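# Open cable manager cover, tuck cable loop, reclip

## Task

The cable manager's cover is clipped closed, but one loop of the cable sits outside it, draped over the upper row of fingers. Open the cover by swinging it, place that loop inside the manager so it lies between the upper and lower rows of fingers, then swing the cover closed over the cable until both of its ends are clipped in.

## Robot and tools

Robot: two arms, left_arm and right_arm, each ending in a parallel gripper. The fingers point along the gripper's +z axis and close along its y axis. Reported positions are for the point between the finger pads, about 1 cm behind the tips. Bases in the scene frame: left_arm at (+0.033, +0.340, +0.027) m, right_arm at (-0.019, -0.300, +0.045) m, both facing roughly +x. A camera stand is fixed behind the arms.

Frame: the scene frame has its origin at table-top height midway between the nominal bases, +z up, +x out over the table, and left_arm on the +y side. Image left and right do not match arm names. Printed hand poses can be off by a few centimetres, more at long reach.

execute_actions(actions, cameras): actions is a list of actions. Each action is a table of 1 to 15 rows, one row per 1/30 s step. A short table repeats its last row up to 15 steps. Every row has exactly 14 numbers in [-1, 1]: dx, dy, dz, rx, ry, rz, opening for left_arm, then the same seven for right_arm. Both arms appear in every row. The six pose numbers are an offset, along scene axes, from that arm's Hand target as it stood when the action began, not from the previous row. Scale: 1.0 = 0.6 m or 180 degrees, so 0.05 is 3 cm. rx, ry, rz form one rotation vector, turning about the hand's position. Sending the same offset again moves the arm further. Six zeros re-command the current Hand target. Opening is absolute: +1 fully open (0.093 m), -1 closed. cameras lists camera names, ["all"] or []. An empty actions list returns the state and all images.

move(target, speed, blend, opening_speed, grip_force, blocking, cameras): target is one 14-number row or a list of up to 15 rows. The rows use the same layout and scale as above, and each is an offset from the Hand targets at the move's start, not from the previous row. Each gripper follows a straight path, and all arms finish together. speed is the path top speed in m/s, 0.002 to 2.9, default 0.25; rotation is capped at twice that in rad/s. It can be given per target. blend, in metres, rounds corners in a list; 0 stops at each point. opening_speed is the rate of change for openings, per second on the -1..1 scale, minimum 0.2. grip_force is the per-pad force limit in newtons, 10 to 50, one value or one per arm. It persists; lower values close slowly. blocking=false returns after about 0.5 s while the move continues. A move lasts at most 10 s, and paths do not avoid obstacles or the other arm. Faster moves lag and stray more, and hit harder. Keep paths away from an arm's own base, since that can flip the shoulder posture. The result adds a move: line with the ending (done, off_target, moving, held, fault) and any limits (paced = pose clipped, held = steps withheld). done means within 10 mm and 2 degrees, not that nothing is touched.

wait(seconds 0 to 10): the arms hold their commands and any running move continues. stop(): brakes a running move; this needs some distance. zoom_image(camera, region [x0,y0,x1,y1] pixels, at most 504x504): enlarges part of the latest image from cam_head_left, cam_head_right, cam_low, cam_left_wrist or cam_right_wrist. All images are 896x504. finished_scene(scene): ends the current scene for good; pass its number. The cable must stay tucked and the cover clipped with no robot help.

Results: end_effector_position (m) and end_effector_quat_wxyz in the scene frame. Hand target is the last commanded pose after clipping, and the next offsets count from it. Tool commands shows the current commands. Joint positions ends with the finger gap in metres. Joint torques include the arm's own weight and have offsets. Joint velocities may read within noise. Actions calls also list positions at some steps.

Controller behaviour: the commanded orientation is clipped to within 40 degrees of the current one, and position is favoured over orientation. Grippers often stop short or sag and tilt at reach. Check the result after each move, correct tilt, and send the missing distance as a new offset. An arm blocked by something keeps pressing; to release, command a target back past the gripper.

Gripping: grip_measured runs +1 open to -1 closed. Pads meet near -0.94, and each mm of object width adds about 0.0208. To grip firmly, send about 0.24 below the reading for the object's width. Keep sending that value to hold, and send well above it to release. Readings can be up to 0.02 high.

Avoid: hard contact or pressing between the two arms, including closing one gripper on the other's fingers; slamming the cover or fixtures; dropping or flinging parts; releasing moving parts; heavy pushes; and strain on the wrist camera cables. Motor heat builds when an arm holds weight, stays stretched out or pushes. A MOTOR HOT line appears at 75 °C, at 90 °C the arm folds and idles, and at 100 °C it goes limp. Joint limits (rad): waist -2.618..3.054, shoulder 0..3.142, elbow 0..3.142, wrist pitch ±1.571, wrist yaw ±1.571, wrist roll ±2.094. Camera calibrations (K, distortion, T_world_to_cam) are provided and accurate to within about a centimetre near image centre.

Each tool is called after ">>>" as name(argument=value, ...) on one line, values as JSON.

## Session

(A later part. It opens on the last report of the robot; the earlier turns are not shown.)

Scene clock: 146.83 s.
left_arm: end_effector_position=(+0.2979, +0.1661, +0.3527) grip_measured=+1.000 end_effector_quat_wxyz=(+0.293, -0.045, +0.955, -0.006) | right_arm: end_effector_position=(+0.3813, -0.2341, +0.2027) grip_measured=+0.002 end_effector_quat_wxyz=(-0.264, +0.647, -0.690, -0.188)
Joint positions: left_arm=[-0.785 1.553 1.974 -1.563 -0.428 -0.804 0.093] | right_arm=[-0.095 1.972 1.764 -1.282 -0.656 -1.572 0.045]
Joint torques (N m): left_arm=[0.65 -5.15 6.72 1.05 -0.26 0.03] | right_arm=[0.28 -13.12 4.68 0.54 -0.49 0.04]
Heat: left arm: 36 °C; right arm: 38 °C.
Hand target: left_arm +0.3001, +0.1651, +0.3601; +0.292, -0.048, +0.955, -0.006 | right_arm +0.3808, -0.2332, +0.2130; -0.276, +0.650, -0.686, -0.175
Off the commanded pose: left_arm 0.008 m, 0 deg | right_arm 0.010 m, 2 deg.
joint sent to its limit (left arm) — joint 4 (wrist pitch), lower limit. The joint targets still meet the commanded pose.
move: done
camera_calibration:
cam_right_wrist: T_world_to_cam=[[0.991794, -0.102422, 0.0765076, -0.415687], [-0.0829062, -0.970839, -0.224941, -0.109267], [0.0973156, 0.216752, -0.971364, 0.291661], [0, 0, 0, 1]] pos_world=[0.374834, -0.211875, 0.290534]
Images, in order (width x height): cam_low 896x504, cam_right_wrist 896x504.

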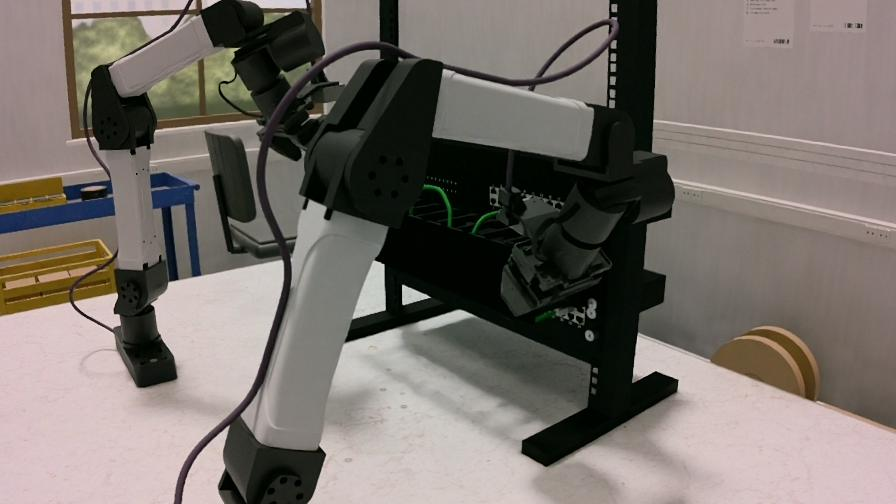

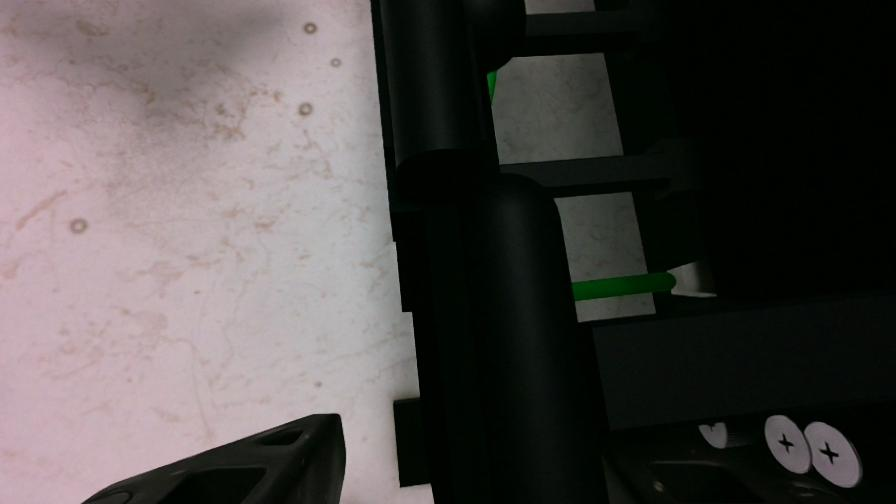

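>>> move(target=[[0,0,0,0,0,0,1,-0.004,0,0.02,0,0,0,0],[0,0,0,0,0,0,1,-0.004,0,0.02,0,0,0,-0.5]], cameras=["cam_right_wrist","cam_low"], speed=0.06, grip_force=25)

Scene clock: 154.20 s.
left_arm: end_effector_position=(+0.2979, +0.1661, +0.3527) grip_measured=+1.000 end_effector_quat_wxyz=(+0.293, -0.045, +0.955, -0.006) | right_arm: end_effector_position=(+0.3782, -0.2338, +0.2060) grip_measured=-0.498 end_effector_quat_wxyz=(-0.262, +0.647, -0.691, -0.189)
Joint positions: left_arm=[-0.785 1.553 1.974 -1.563 -0.428 -0.804 0.093] | right_arm=[-0.095 1.963 1.764 -1.295 -0.655 -1.571 0.021]
Joint torques (N m): left_arm=[0.75 -5.12 6.8 1.06 -0.26 0.02] | right_arm=[0.06 -13.03 7.5 0.3 -0.5 0.04]
Heat: left arm: 36 °C; right arm: 40 °C.
Hand target: left_arm +0.3001, +0.1651, +0.3601; +0.292, -0.048, +0.955, -0.006 | right_arm +0.3784, -0.2332, +0.2250; -0.276, +0.650, -0.686, -0.175
Off the commanded pose: left_arm 0.008 m, 0 deg | right_arm 0.019 m, 2 deg.
joint sent to its limit (left arm) — joint 4 (wrist pitch), lower limit. The joint targets still meet the commanded pose.
grip_force (N): 25, 25
move: off_target (right_arm); target 2's new opening was sent with right_arm's hand 0.019 m and 2 deg from that target
camera_calibration:
cam_right_wrist: T_world_to_cam=[[0.991994, -0.103049, 0.0729969, -0.412407], [-0.0843104, -0.970774, -0.224698, -0.108089], [0.0940185, 0.216745, -0.97169, 0.296411], [0, 0, 0, 1]] pos_world=[0.372124, -0.211674, 0.293837]
Images, in order (width x height): cam_low 896x504, cam_right_wrist 896x504.

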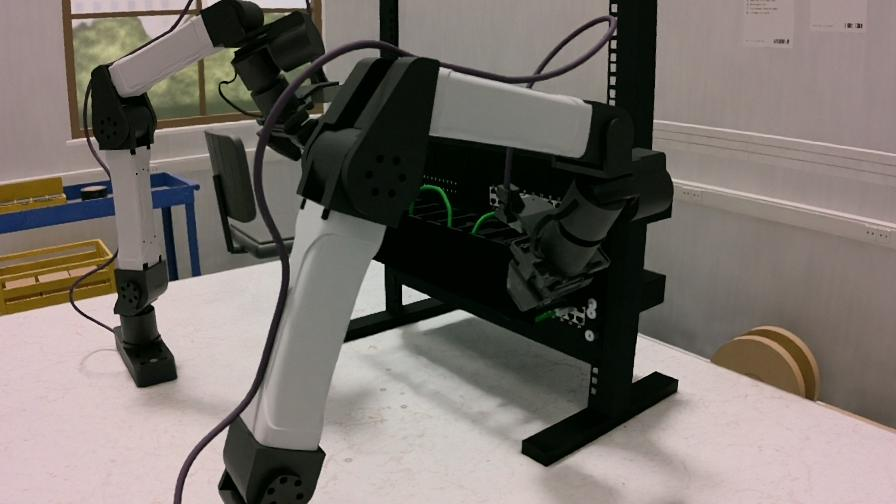

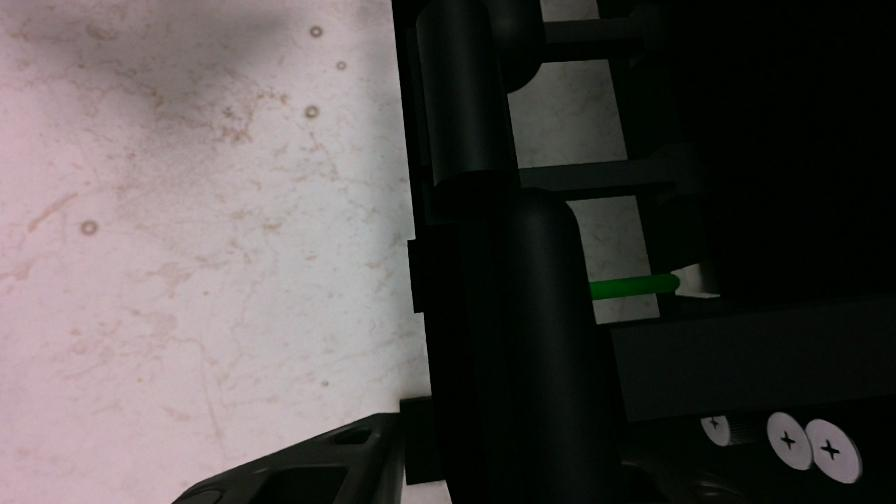

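>>> move(target=[[0,0,0,0,0,0,1,0,0,-0.015,0,0,0,-1]], cameras=["cam_right_wrist"], speed=0.06)

>>> zoom_image(camera="cam_right_wrist", region=[350, 300, 650, 504])

Scene clock: 159.77 s.
left_arm: end_effector_position=(+0.2979, +0.1661, +0.3527) grip_measured=+1.000 end_effector_quat_wxyz=(+0.293, -0.045, +0.955, -0.006) | right_arm: end_effector_position=(+0.3730, -0.2338, +0.2053) grip_measured=-0.899 end_effector_quat_wxyz=(+0.252, -0.638, +0.700, +0.199)
Joint positions: left_arm=[-0.785 1.553 1.974 -1.563 -0.428 -0.804 0.093] | right_arm=[-0.095 1.961 1.762 -1.318 -0.652 -1.552 0.002]
Joint torques (N m): left_arm=[0.75 -5.09 6.8 1.06 -0.27 0.03] | right_arm=[0.2 -12.77 4.83 0.76 -0.52 -0.23]
Motor temperatures (°C): left_arm=[24 35 36 32 23 23 28] | right_arm=[26 42 38 28 28 24 26]
Heat: left arm: 36 °C; right arm: 42 °C.
Hand target: left_arm +0.3001, +0.1651, +0.3601; +0.292, -0.048, +0.955, -0.006 | right_arm +0.3784, -0.2333, +0.2159; +0.276, -0.650, +0.686, +0.175
Off the commanded pose: left_arm 0.008 m, 0 deg | right_arm 0.012 m, 4 deg.
joint sent to its limit (left arm) — joint 4 (wrist pitch), lower limit. The joint targets still meet the commanded pose.
grip_force (N): 25, 25
move: off_target (right_arm)
camera_calibration:
cam_right_wrist: T_world_to_cam=[[0.992223, -0.118642, 0.0376537, -0.403611], [-0.107443, -0.969071, -0.222165, -0.100166], [0.0628472, 0.216391, -0.974282, 0.308255], [0, 0, 0, 1]] pos_world=[0.370337, -0.211657, 0.293271]
Images, in order (width x height): cam_right_wrist 896x504.

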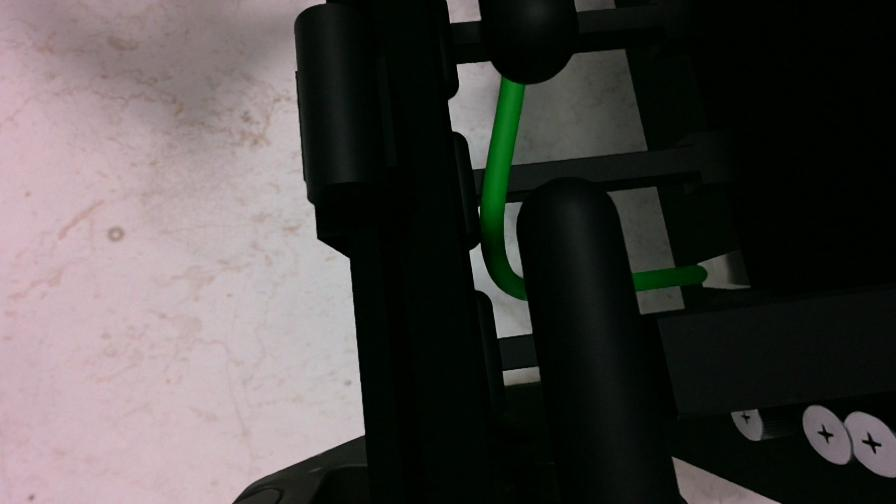

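Scaled by 1.680.

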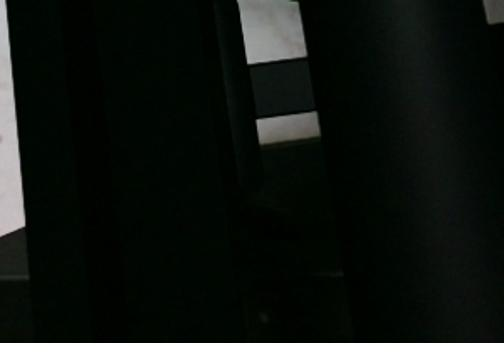

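>>> wait(seconds=0.1, cameras=["all"])

>>> zoom_image(camera="cam_head_right", region=[310, 40, 570, 190])

>>> zoom_image(camera="cam_left_wrist", region=[300, 80, 800, 350])

Scene clock: 162.57 s.
left_arm: end_effector_position=(+0.2979, +0.1661, +0.3527) grip_measured=+1.000 end_effector_quat_wxyz=(+0.293, -0.045, +0.955, -0.006) | right_arm: end_effector_position=(+0.3741, -0.2336, +0.2054) grip_measured=-0.947 end_effector_quat_wxyz=(-0.256, +0.644, -0.694, -0.196)
Joint positions: left_arm=[-0.785 1.553 1.974 -1.563 -0.428 -0.804 0.093] | right_arm=[-0.095 1.961 1.761 -1.312 -0.654 -1.569 0]
Joint torques (N m): left_arm=[0.65 -5.08 6.83 1.06 -0.26 0.04] | right_arm=[0.24 -12.79 5.03 0.71 -0.51 -0.01]
Heat: left arm: 36 °C; right arm: 42 °C.
Hand target: left_arm +0.3001, +0.1651, +0.3601; +0.292, -0.048, +0.955, -0.006 | right_arm +0.3784, -0.2332, +0.2159; -0.276, +0.650, -0.686, -0.175
Tool commands: left_gripper/opening=+1.0 right_gripper/opening=-1.0
Off the commanded pose: left_arm 0.008 m, 0 deg | right_arm 0.011 m, 4 deg.
grip_force (N): 25, 25
wait: 0.10 s; at rest from the start
camera_calibration:
cam_left_wrist: T_world_to_cam=[[0.0731535, -0.995895, 0.0533164, 0.124553], [-0.984102, -0.0807558, -0.158183, 0.403446], [0.16184, -0.0408971, -0.985969, 0.393297], [0, 0, 0, 1]] pos_world=[0.324269, 0.172707, 0.444956]
cam_right_wrist: T_world_to_cam=[[0.993039, -0.105027, 0.0533166, -0.40504], [-0.0906242, -0.970431, -0.22372, -0.106078], [0.0752368, 0.217331, -0.973194, 0.303632], [0, 0, 0, 1]] pos_world=[0.369763, -0.21147, 0.293356]

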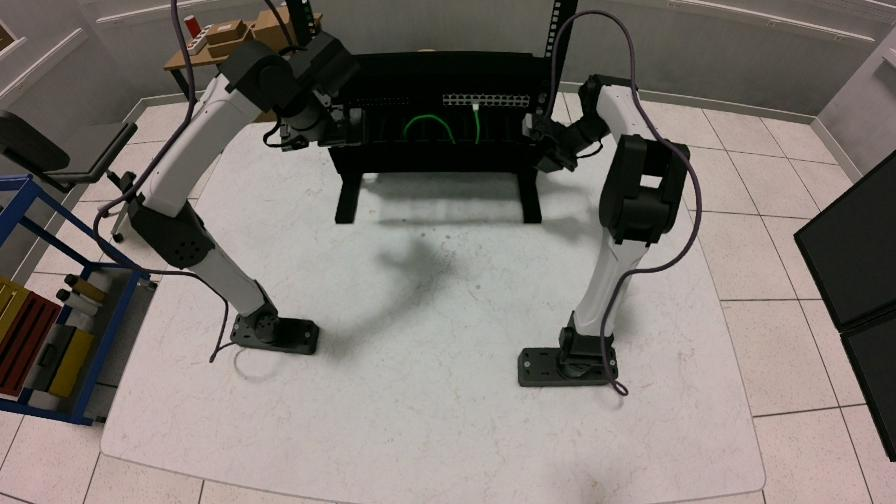

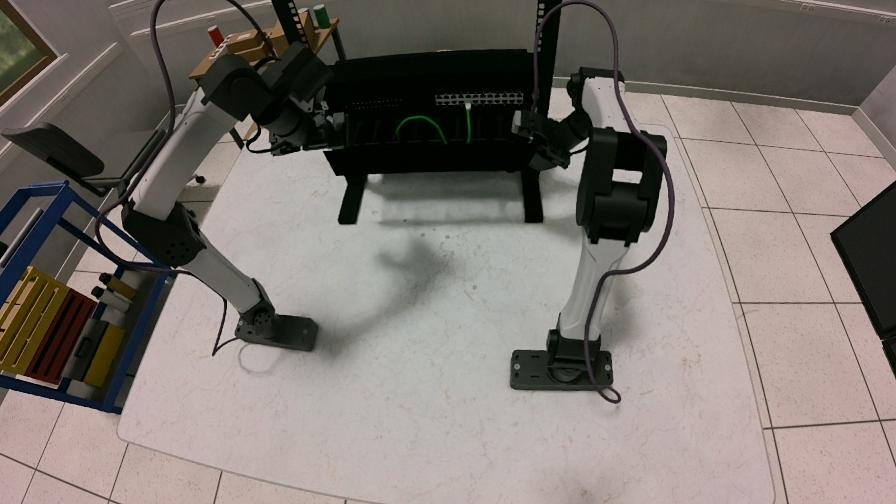

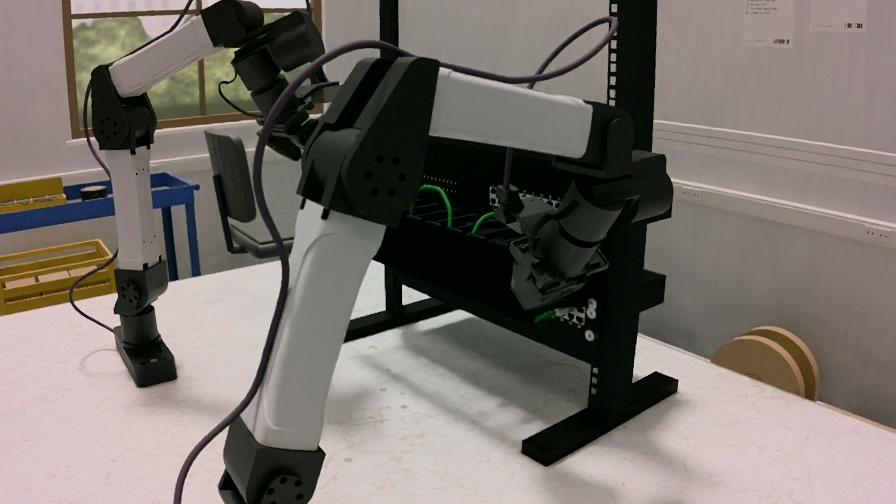

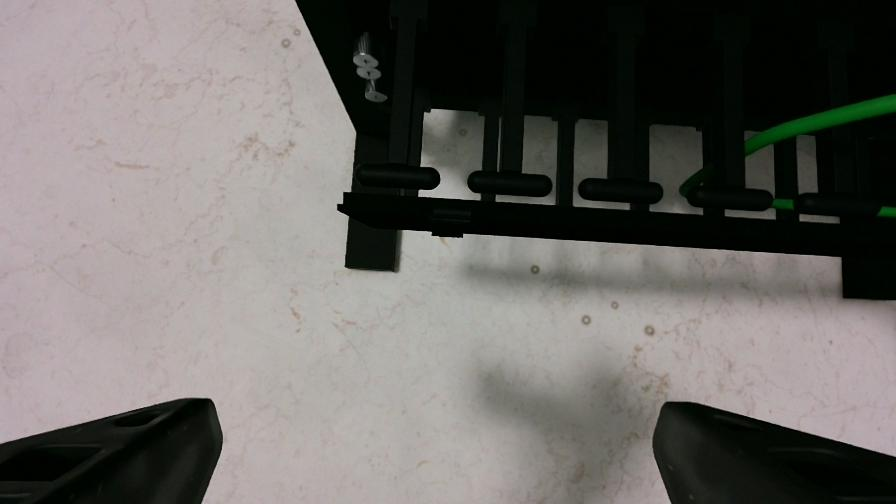

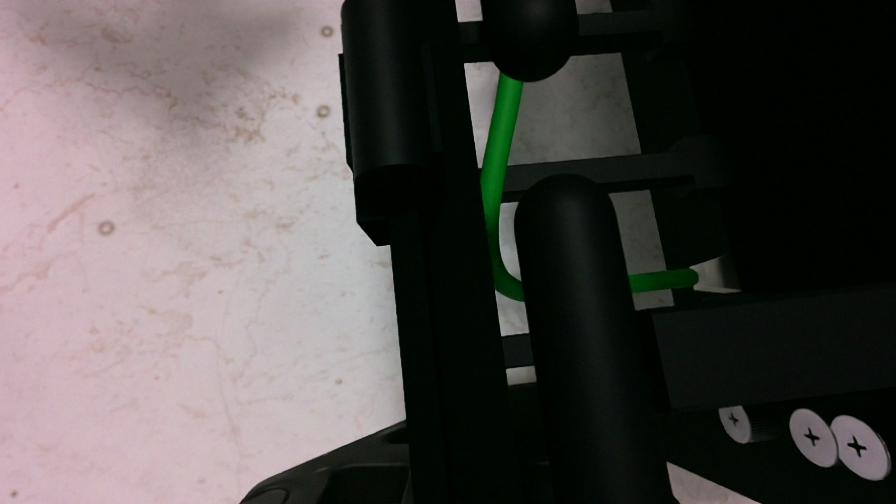

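Scaled by 1.938.

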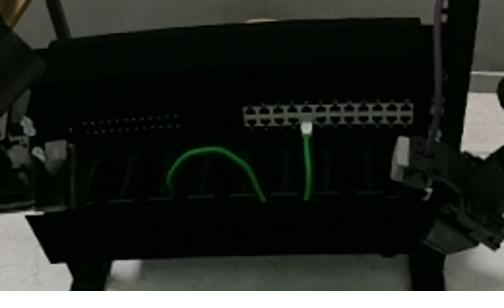

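Scaled by 1.008.

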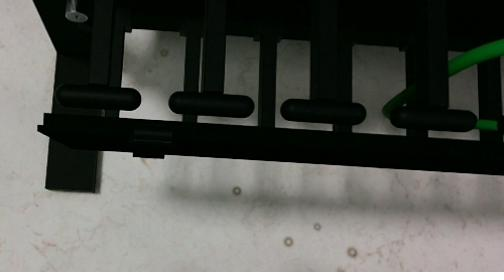

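>>> move(target=[[0,0,0,0,0,0,1,-0.02,0,-0.005,0,0,0,-0.6]], cameras=["cam_right_wrist","cam_left_wrist"], speed=0.04)

Scene clock: 168.87 s.
left_arm: end_effector_position=(+0.2979, +0.1661, +0.3527) grip_measured=+1.000 end_effector_quat_wxyz=(+0.293, -0.045, +0.955, -0.006) | right_arm: end_effector_position=(+0.3677, -0.2333, +0.2034) grip_measured=-0.601 end_effector_quat_wxyz=(-0.263, +0.647, -0.691, -0.186)
Joint positions: left_arm=[-0.785 1.553 1.974 -1.563 -0.428 -0.804 0.093] | right_arm=[-0.095 1.914 1.687 -1.261 -0.652 -1.569 0.016]
Joint torques (N m): left_arm=[0.65 -5.08 6.8 1.05 -0.26 0.03] | right_arm=[-0.01 -12.49 4.62 0.54 -0.54 -0.04]
Heat: left arm: 37 °C; right arm: 42 °C.
Hand target: left_arm +0.3001, +0.1651, +0.3601; +0.292, -0.048, +0.955, -0.006 | right_arm +0.3664, -0.2332, +0.2129; -0.276, +0.650, -0.686, -0.175
Off the commanded pose: left_arm 0.008 m, 0 deg | right_arm 0.010 m, 2 deg.
joint sent to its limit (left arm) — joint 4 (wrist pitch), lower limit. The joint targets still meet the commanded pose.
grip_force (N): 25, 25
move: done
camera_calibration:
cam_left_wrist: T_world_to_cam=[[0.0731535, -0.995895, 0.0533164, 0.124553], [-0.984102, -0.0807558, -0.158183, 0.403446], [0.16184, -0.0408971, -0.985969, 0.393297], [0, 0, 0, 1]] pos_world=[0.324269, 0.172707, 0.444956]
cam_right_wrist: T_world_to_cam=[[0.991414, -0.104865, 0.0781187, -0.402988], [-0.0852985, -0.971425, -0.22149, -0.109466], [0.099113, 0.212925, -0.972029, 0.29206], [0, 0, 0, 1]] pos_world=[0.361243, -0.210785, 0.291126]
Images, in order (width x height): cam_left_wrist 896x504, cam_right_wrist 896x504.

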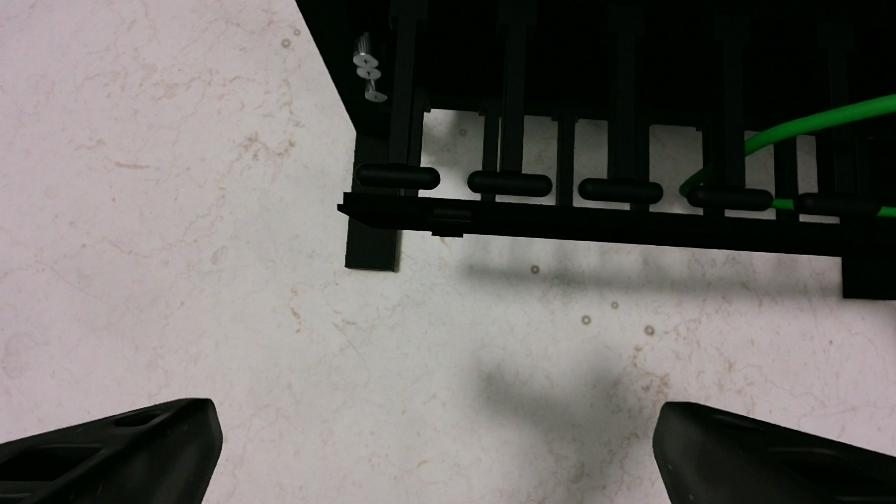

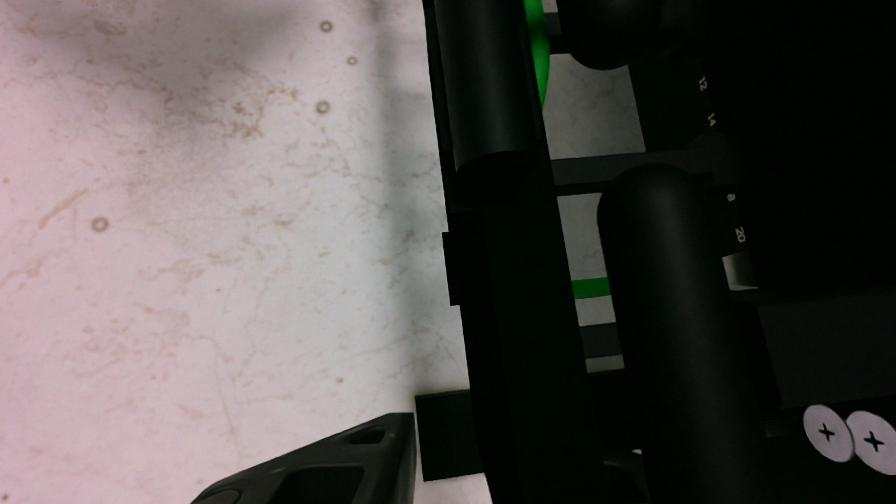

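>>> move(target=[[0,0,0,0,0,0,1,-0.035,0,0.01,0,0,0,-0.5]], cameras=["cam_right_wrist","cam_left_wrist"], speed=0.04)

Scene clock: 172.30 s.
left_arm: end_effector_position=(+0.2979, +0.1661, +0.3527) grip_measured=+1.000 end_effector_quat_wxyz=(+0.293, -0.045, +0.955, -0.006) | right_arm: end_effector_position=(+0.3510, -0.2333, +0.2116) grip_measured=-0.501 end_effector_quat_wxyz=(-0.269, +0.650, -0.689, -0.175)
Joint positions: left_arm=[-0.785 1.553 1.974 -1.563 -0.428 -0.804 0.093] | right_arm=[-0.097 1.827 1.607 -1.242 -0.645 -1.569 0.021]
Joint torques (N m): left_arm=[0.64 -5.11 6.83 1.04 -0.26 0.04] | right_arm=[-0.44 -11.1 4.71 0.38 -0.61 -0.06]
Heat: left arm: 37 °C; right arm: 43 °C.
Hand target: left_arm +0.3001, +0.1651, +0.3601; +0.292, -0.048, +0.955, -0.006 | right_arm +0.3454, -0.2331, +0.2188; -0.276, +0.650, -0.686, -0.175
Off the commanded pose: left_arm 0.008 m, 0 deg | right_arm 0.009 m, 1 deg.
joint sent to its limit (left arm) — joint 4 (wrist pitch), lower limit. The joint targets still meet the commanded pose.
grip_force (N): 25, 25
move: done
camera_calibration:
cam_left_wrist: T_world_to_cam=[[0.0731535, -0.995895, 0.0533164, 0.124553], [-0.984102, -0.0807558, -0.158183, 0.403446], [0.16184, -0.0408971, -0.985969, 0.393297], [0, 0, 0, 1]] pos_world=[0.324269, 0.172707, 0.444956]
cam_right_wrist: T_world_to_cam=[[0.989013, -0.106184, 0.102847, -0.391792], [-0.0821727, -0.973236, -0.214615, -0.112002], [0.122883, 0.203806, -0.971269, 0.290993], [0, 0, 0, 1]] pos_world=[0.342526, -0.209913, 0.29889]
Images, in order (width x height): cam_left_wrist 896x504, cam_right_wrist 896x504.

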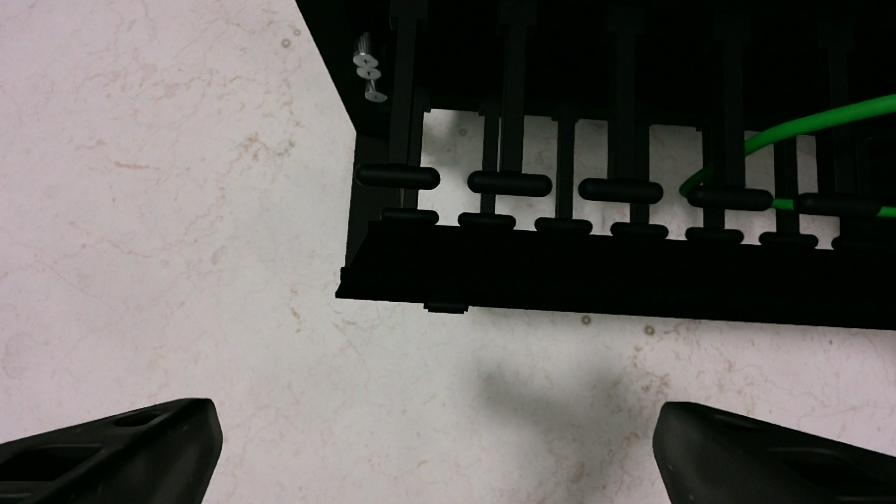

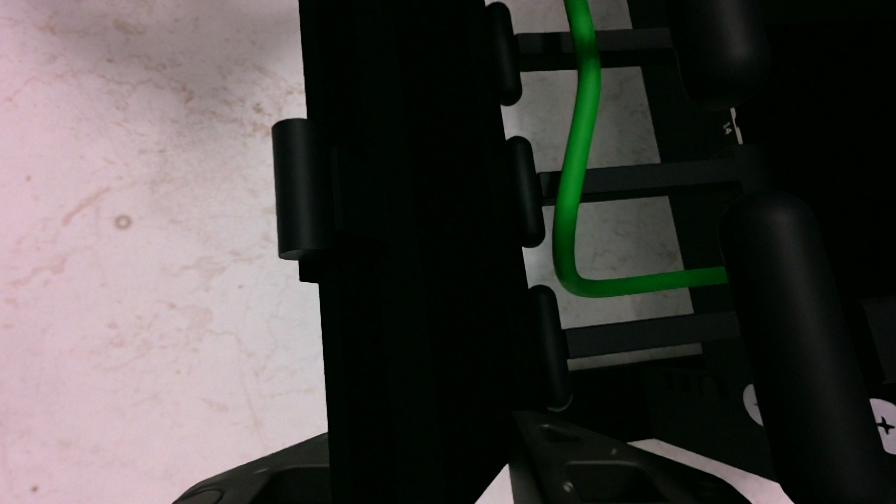

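>>> move(target=[[0,0,0,0,0,0,1,-0.04,0,0.0,0,0,0,-0.5],[0,0,0,0,0,0,1,-0.06,0,-0.04,0,0,0,-0.5],[0,0,0,0,0,0,1,-0.07,0,-0.08,0,0,0,-0.5]], cameras=["cam_right_wrist","cam_left_wrist"], speed=0.04)

Scene clock: 179.27 s.
left_arm: end_effector_position=(+0.2979, +0.1661, +0.3527) grip_measured=+1.000 end_effector_quat_wxyz=(+0.293, -0.045, +0.955, -0.006) | right_arm: end_effector_position=(+0.3323, -0.2344, +0.2041) grip_measured=-0.499 end_effector_quat_wxyz=(-0.337, +0.664, -0.656, -0.121)
Joint positions: left_arm=[-0.785 1.553 1.974 -1.563 -0.428 -0.804 0.093] | right_arm=[-0.122 1.625 1.3 -0.973 -0.689 -1.605 0.021]
Joint torques (N m): left_arm=[0.62 -5.14 6.82 1.05 -0.27 0.03] | right_arm=[0.77 -4.18 1.99 -0.05 -0.11 0.12]
Heat: left arm: 37 °C; right arm: 43 °C.
Hand target: left_arm +0.3001, +0.1651, +0.3601; +0.292, -0.048, +0.955, -0.006 | right_arm +0.3034, -0.2332, +0.1709; -0.276, +0.650, -0.686, -0.175
Off the commanded pose: left_arm 0.008 m, 0 deg | right_arm 0.044 m, 10 deg.
joint sent to its limit (left arm) — joint 4 (wrist pitch), lower limit. The joint targets still meet the commanded pose.
grip_force (N): 25, 25
move: off_target (right_arm)
camera_calibration:
cam_left_wrist: T_world_to_cam=[[0.0731535, -0.995895, 0.0533164, 0.124553], [-0.984102, -0.0807558, -0.158183, 0.403446], [0.16184, -0.0408971, -0.985969, 0.393297], [0, 0, 0, 1]] pos_world=[0.324269, 0.172707, 0.444956]
cam_right_wrist: T_world_to_cam=[[0.953336, -0.0990501, 0.2852, -0.396294], [-0.0282934, -0.969804, -0.242238, -0.127724], [0.300581, 0.222865, -0.927352, 0.222731], [0, 0, 0, 1]] pos_world=[0.307239, -0.212759, 0.288633]
Images, in order (width x height): cam_left_wrist 896x504, cam_right_wrist 896x504.

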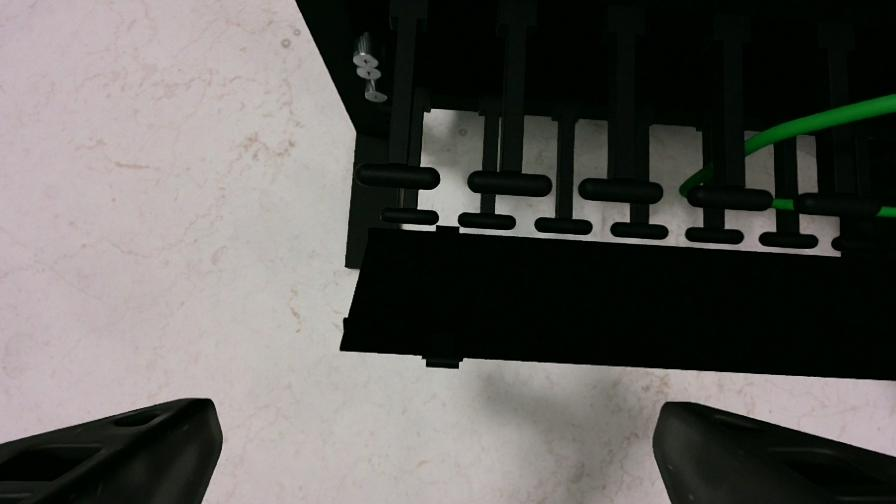

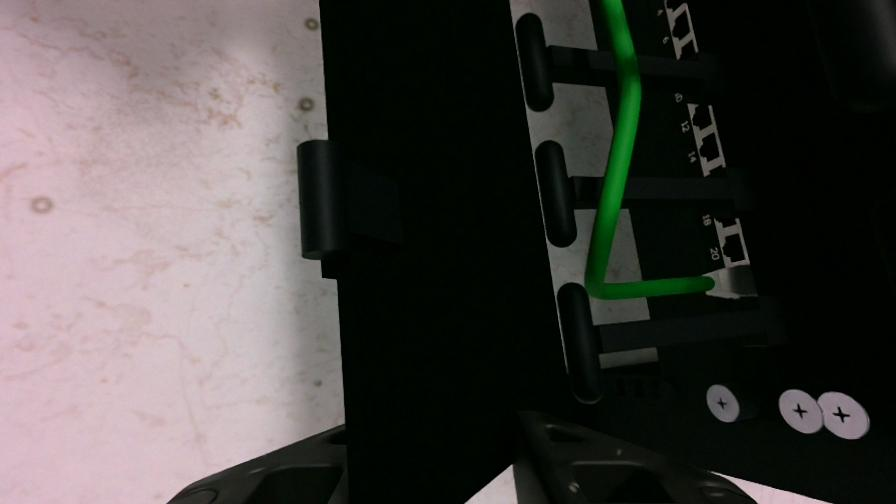

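>>> move(target=[[0,0,0,0,0,0,1,0.048,0,0.062,0,0,0,-0.4],[0,0,0,0,0,0,1,0.048,0,0.062,0,0,0,-0.1],[0,0,0,0,0,0,1,0.048,-0.12,0.062,0,0,0,-0.1]], cameras=["all"], speed=0.08)

Scene clock: 187.20 s.
left_arm: end_effector_position=(+0.2979, +0.1661, +0.3527) grip_measured=+1.000 end_effector_quat_wxyz=(+0.293, -0.045, +0.955, -0.006) | right_arm: end_effector_position=(+0.3290, -0.3049, +0.2056) grip_measured=-0.102 end_effector_quat_wxyz=(-0.272, +0.648, -0.690, -0.172)
Joint positions: left_arm=[-0.785 1.553 1.974 -1.563 -0.428 -0.804 0.093] | right_arm=[-0.316 1.838 1.598 -1.378 -0.654 -1.838 0.04]
Joint torques (N m): left_arm=[0.73 -5.07 6.75 1.05 -0.26 0.04] | right_arm=[-0.18 -6.89 7.38 0.04 -0.54 -0.1]
Heat: left arm: 37 °C; right arm: 41 °C.
Hand target: left_arm +0.3001, +0.1651, +0.3601; +0.292, -0.048, +0.955, -0.006 | right_arm +0.3322, -0.3051, +0.2081; -0.276, +0.650, -0.686, -0.175
Off the commanded pose: left_arm 0.008 m, 0 deg | right_arm 0.004 m, 1 deg.
joint sent to its limit (left arm) — joint 4 (wrist pitch), lower limit. The joint targets still meet the commanded pose.
grip_force (N): 25, 25
move: done; target 2's new opening was sent with right_arm's hand 0.004 m and 3 deg from that target
camera_calibration:
cam_left_wrist: T_world_to_cam=[[0.0731535, -0.995895, 0.0533164, 0.124553], [-0.984102, -0.0807558, -0.158183, 0.403446], [0.16184, -0.0408971, -0.985969, 0.393297], [0, 0, 0, 1]] pos_world=[0.324269, 0.172707, 0.444956]
cam_right_wrist: T_world_to_cam=[[0.987677, -0.111391, 0.10994, -0.379585], [-0.085672, -0.972663, -0.21584, -0.183281], [0.130977, 0.203761, -0.97022, 0.299636], [0, 0, 0, 1]] pos_world=[0.319959, -0.281607, 0.292886]

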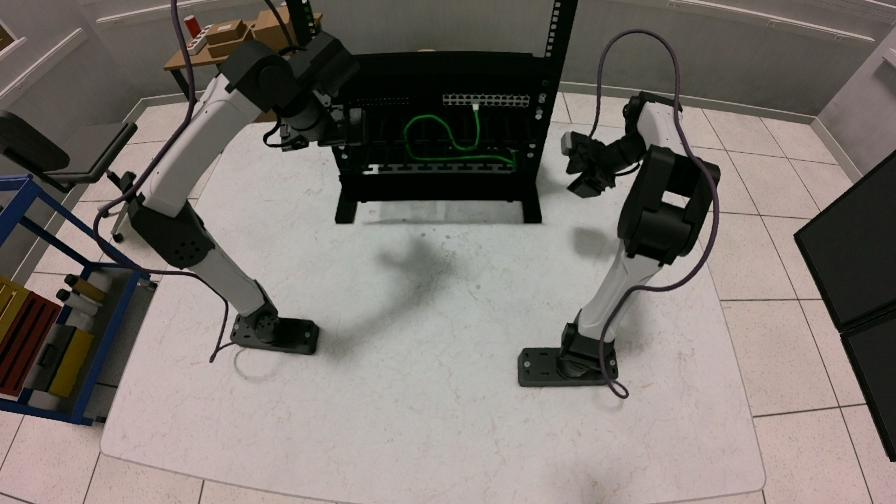

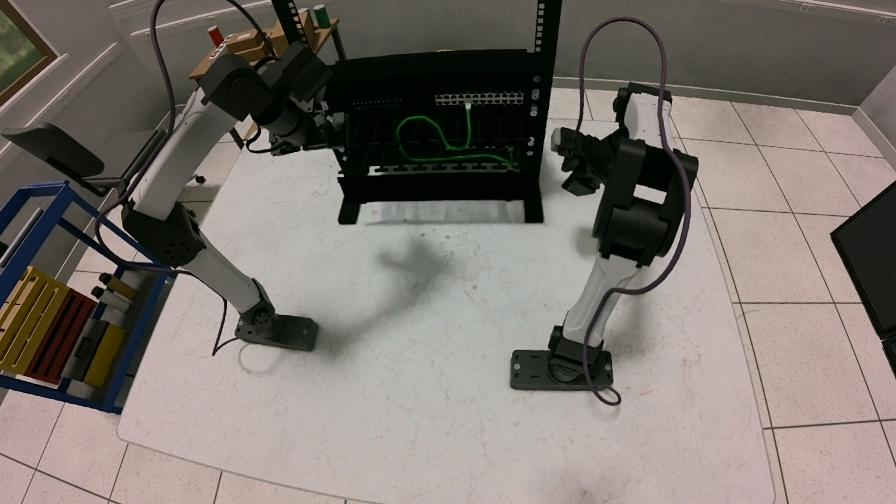

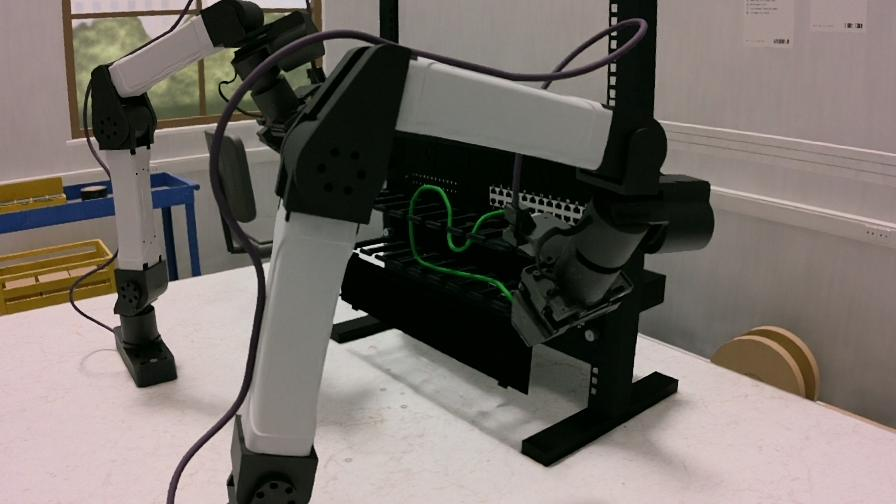

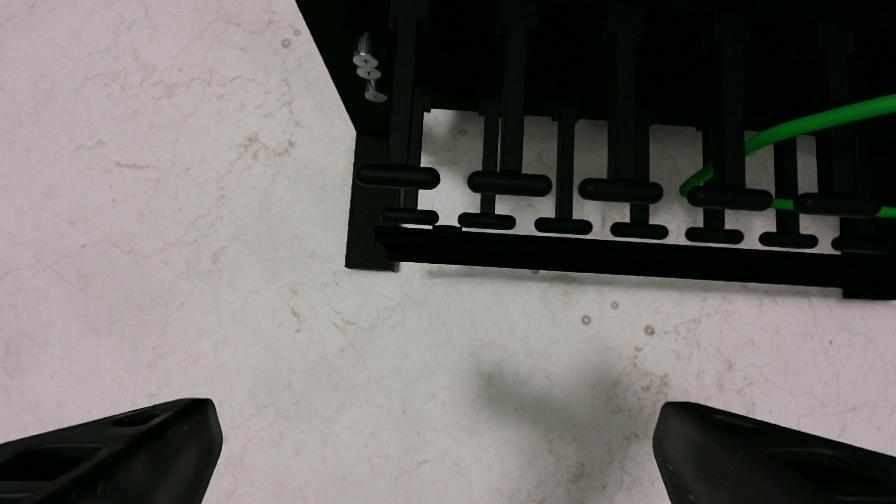

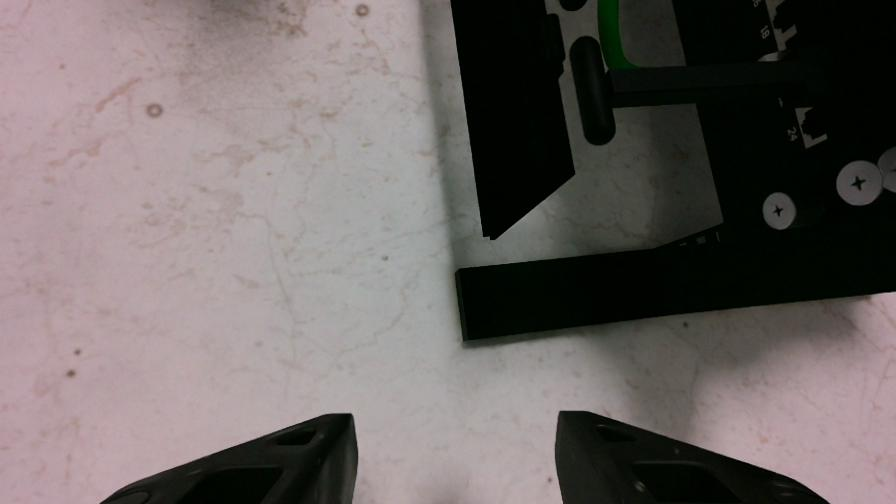

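>>> zoom_image(camera="cam_head_left", region=[330, 80, 550, 210])

>>> zoom_image(camera="cam_low", region=[340, 150, 600, 330])

Scaled by 2.291.

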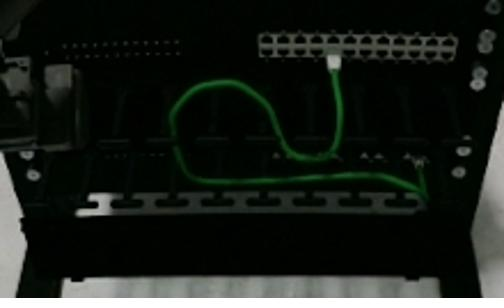

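Scaled by 1.938.

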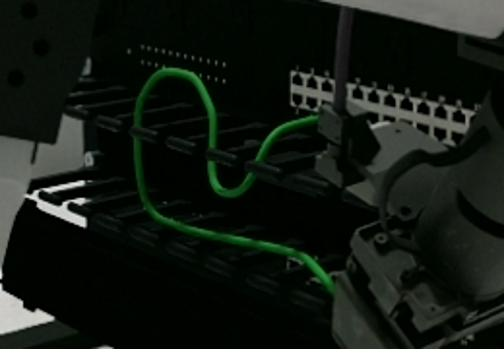

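>>> move(target=[-0.08,-0.22,0.0,0,-0.2,0,1,0,-0.08,0,0,0,0,-0.1], cameras=["cam_left_wrist"])

>>> zoom_image(camera="cam_left_wrist", region=[300, 50, 700, 350])

Scene clock: 201.20 s.
left_arm: end_effector_position=(+0.2496, +0.0334, +0.3578) grip_measured=+1.000 end_effector_quat_wxyz=(+0.561, -0.030, +0.827, -0.016) | right_arm: end_effector_position=(+0.3300, -0.3508, +0.2072) grip_measured=-0.102 end_effector_quat_wxyz=(-0.276, +0.648, -0.688, -0.174)
Joint positions: left_arm=[-1.36 1.666 1.766 -1.241 -1.15 -1.17 0.093] | right_arm=[-0.441 1.938 1.731 -1.507 -0.65 -1.998 0.04]
Joint torques (N m): left_arm=[0.36 -7.41 4.05 1.12 -0.89 -0.2] | right_arm=[-0.39 -7.68 7.24 -0.11 -0.5 -0.14]
Heat: left arm: 37 °C; right arm: 40 °C.
Hand target: left_arm +0.2521, +0.0331, +0.3599; +0.573, -0.043, +0.818, -0.020 | right_arm +0.3322, -0.3531, +0.2081; -0.276, +0.650, -0.686, -0.175
Off the commanded pose: left_arm 0.003 m, 2 deg | right_arm 0.003 m, 0 deg.
grip_force (N): 25, 25
move: done
camera_calibration:
cam_left_wrist: T_world_to_cam=[[0.0147187, -0.997647, 0.0669556, 0.00525084], [-0.727604, -0.0566173, -0.683657, 0.469225], [0.68584, -0.0386546, -0.726725, 0.177015], [0, 0, 0, 1]] pos_world=[0.219928, 0.0386472, 0.449079]
Images, in order (width x height): cam_left_wrist 896x504.

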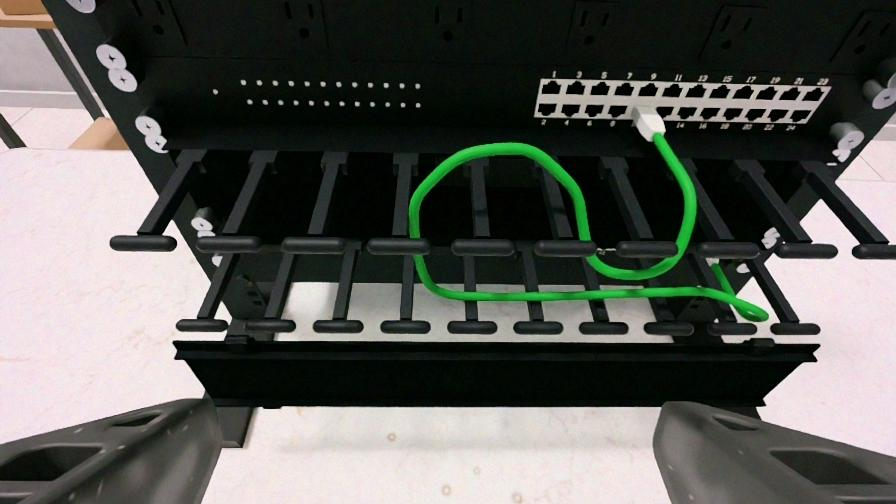

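Scaled by 1.260.

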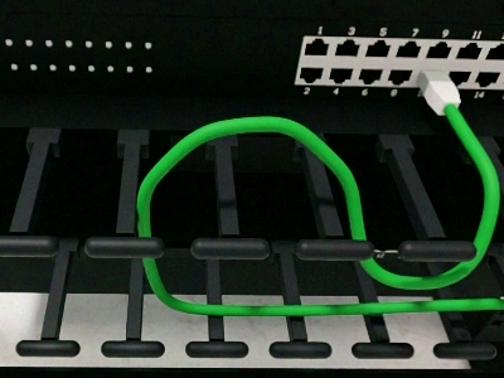

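>>> zoom_image(camera="cam_left_wrist", region=[390, 200, 490, 310])

>>> zoom_image(camera="cam_left_wrist", region=[540, 200, 640, 310])

Scaled by 4.582.

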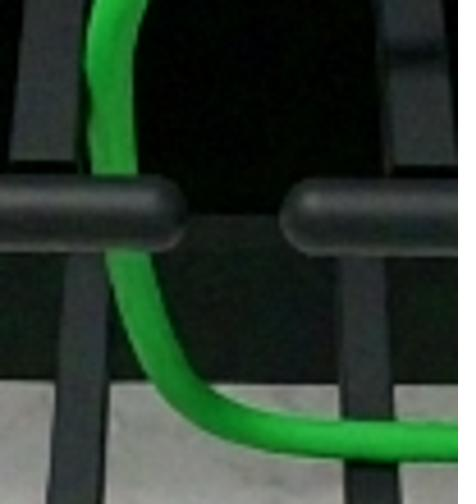

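Scaled by 4.582.

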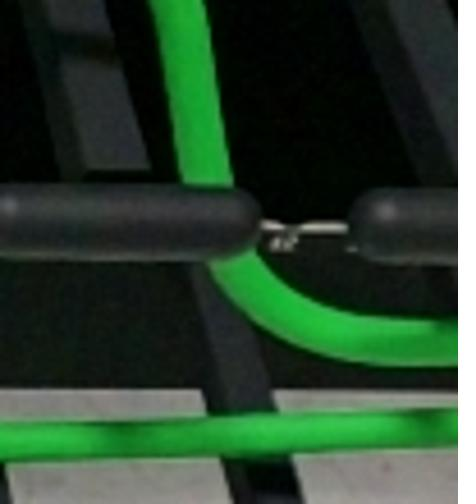

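>>> move(target=[[0,-0.03,0,0.523,-0.08,-0.096,0,0,0,0,0,0,0,-0.1],[0.113,-0.055,-0.066,0.523,-0.08,-0.096,0,0,0,0,0,0,0,-0.1]], cameras=["cam_left_wrist","cam_head_left","cam_low"])

Scene clock: 232.30 s.
left_arm: end_effector_position=(+0.3198, -0.0044, +0.3095) grip_measured=+0.002 end_effector_quat_wxyz=(+0.483, +0.511, +0.497, +0.509) | right_arm: end_effector_position=(+0.3300, -0.3508, +0.2072) grip_measured=-0.102 end_effector_quat_wxyz=(-0.276, +0.648, -0.688, -0.174)
Joint positions: left_arm=[-1.223 1.704 1.114 0.54 -1.253 1.563 0.045] | right_arm=[-0.441 1.938 1.731 -1.507 -0.65 -1.998 0.04]
Joint torques (N m): left_arm=[0.72 -10.93 4.6 1.97 0.07 0] | right_arm=[-0.47 -7.51 7.16 -0.11 -0.48 -0.13]
Heat: left arm: 37 °C; right arm: 40 °C.
Hand target: left_arm +0.3200, +0.0001, +0.3204; +0.500, +0.499, +0.500, +0.501 | right_arm +0.3322, -0.3531, +0.2081; -0.276, +0.650, -0.686, -0.175
Off the commanded pose: left_arm 0.012 m, 3 deg | right_arm 0.003 m, 0 deg.
grip_force (N): 25, 25
move: off_target (left_arm)
camera_calibration:
cam_left_wrist: T_world_to_cam=[[-0.0347537, 0.0385484, -0.998652, 0.319988], [-0.431403, 0.900785, 0.0497837, 0.167691], [0.90149, 0.432552, -0.0146757, -0.194924], [0, 0, 0, 1]] pos_world=[0.259185, -0.079074, 0.308348]
Images, in order (width x height): cam_head_left 896x504, cam_low 896x504, cam_left_wrist 896x504.

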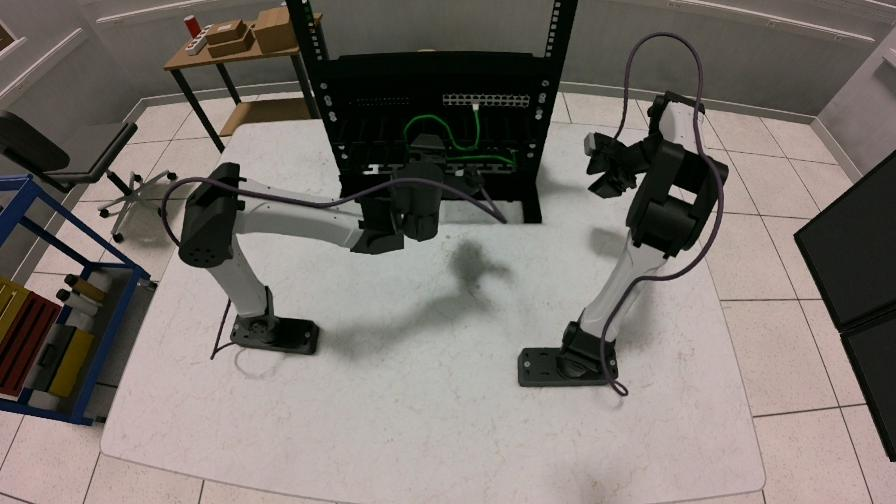

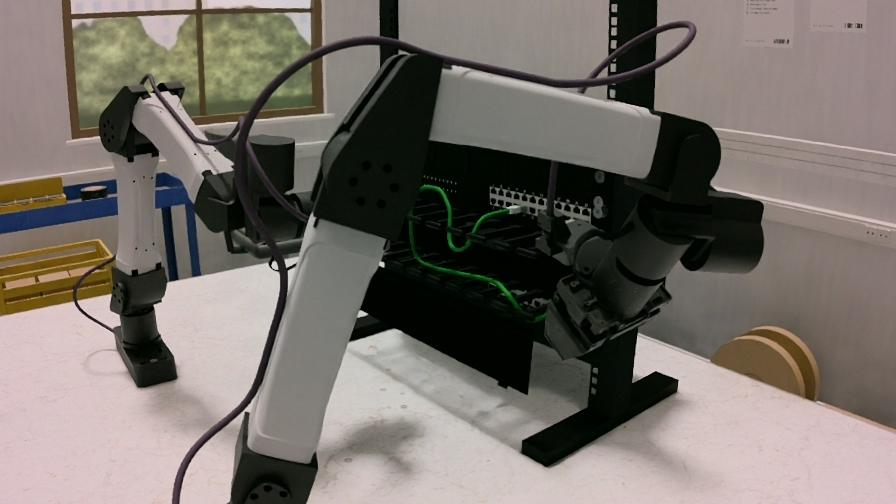

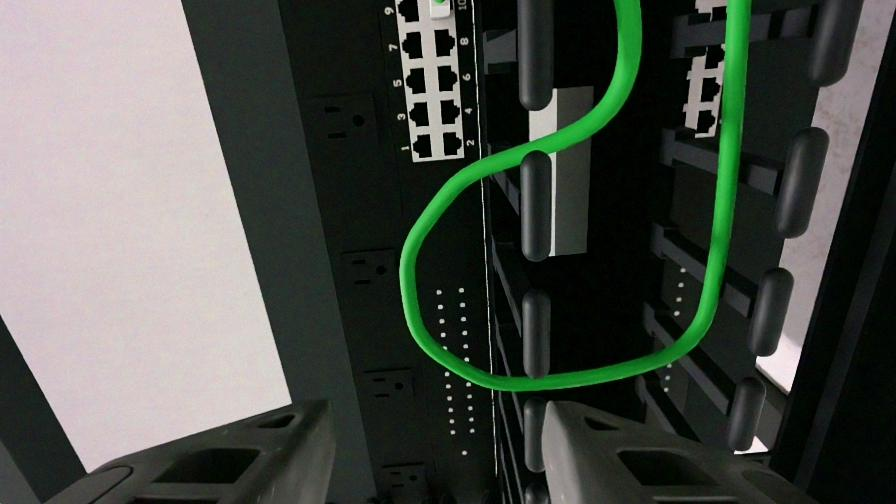

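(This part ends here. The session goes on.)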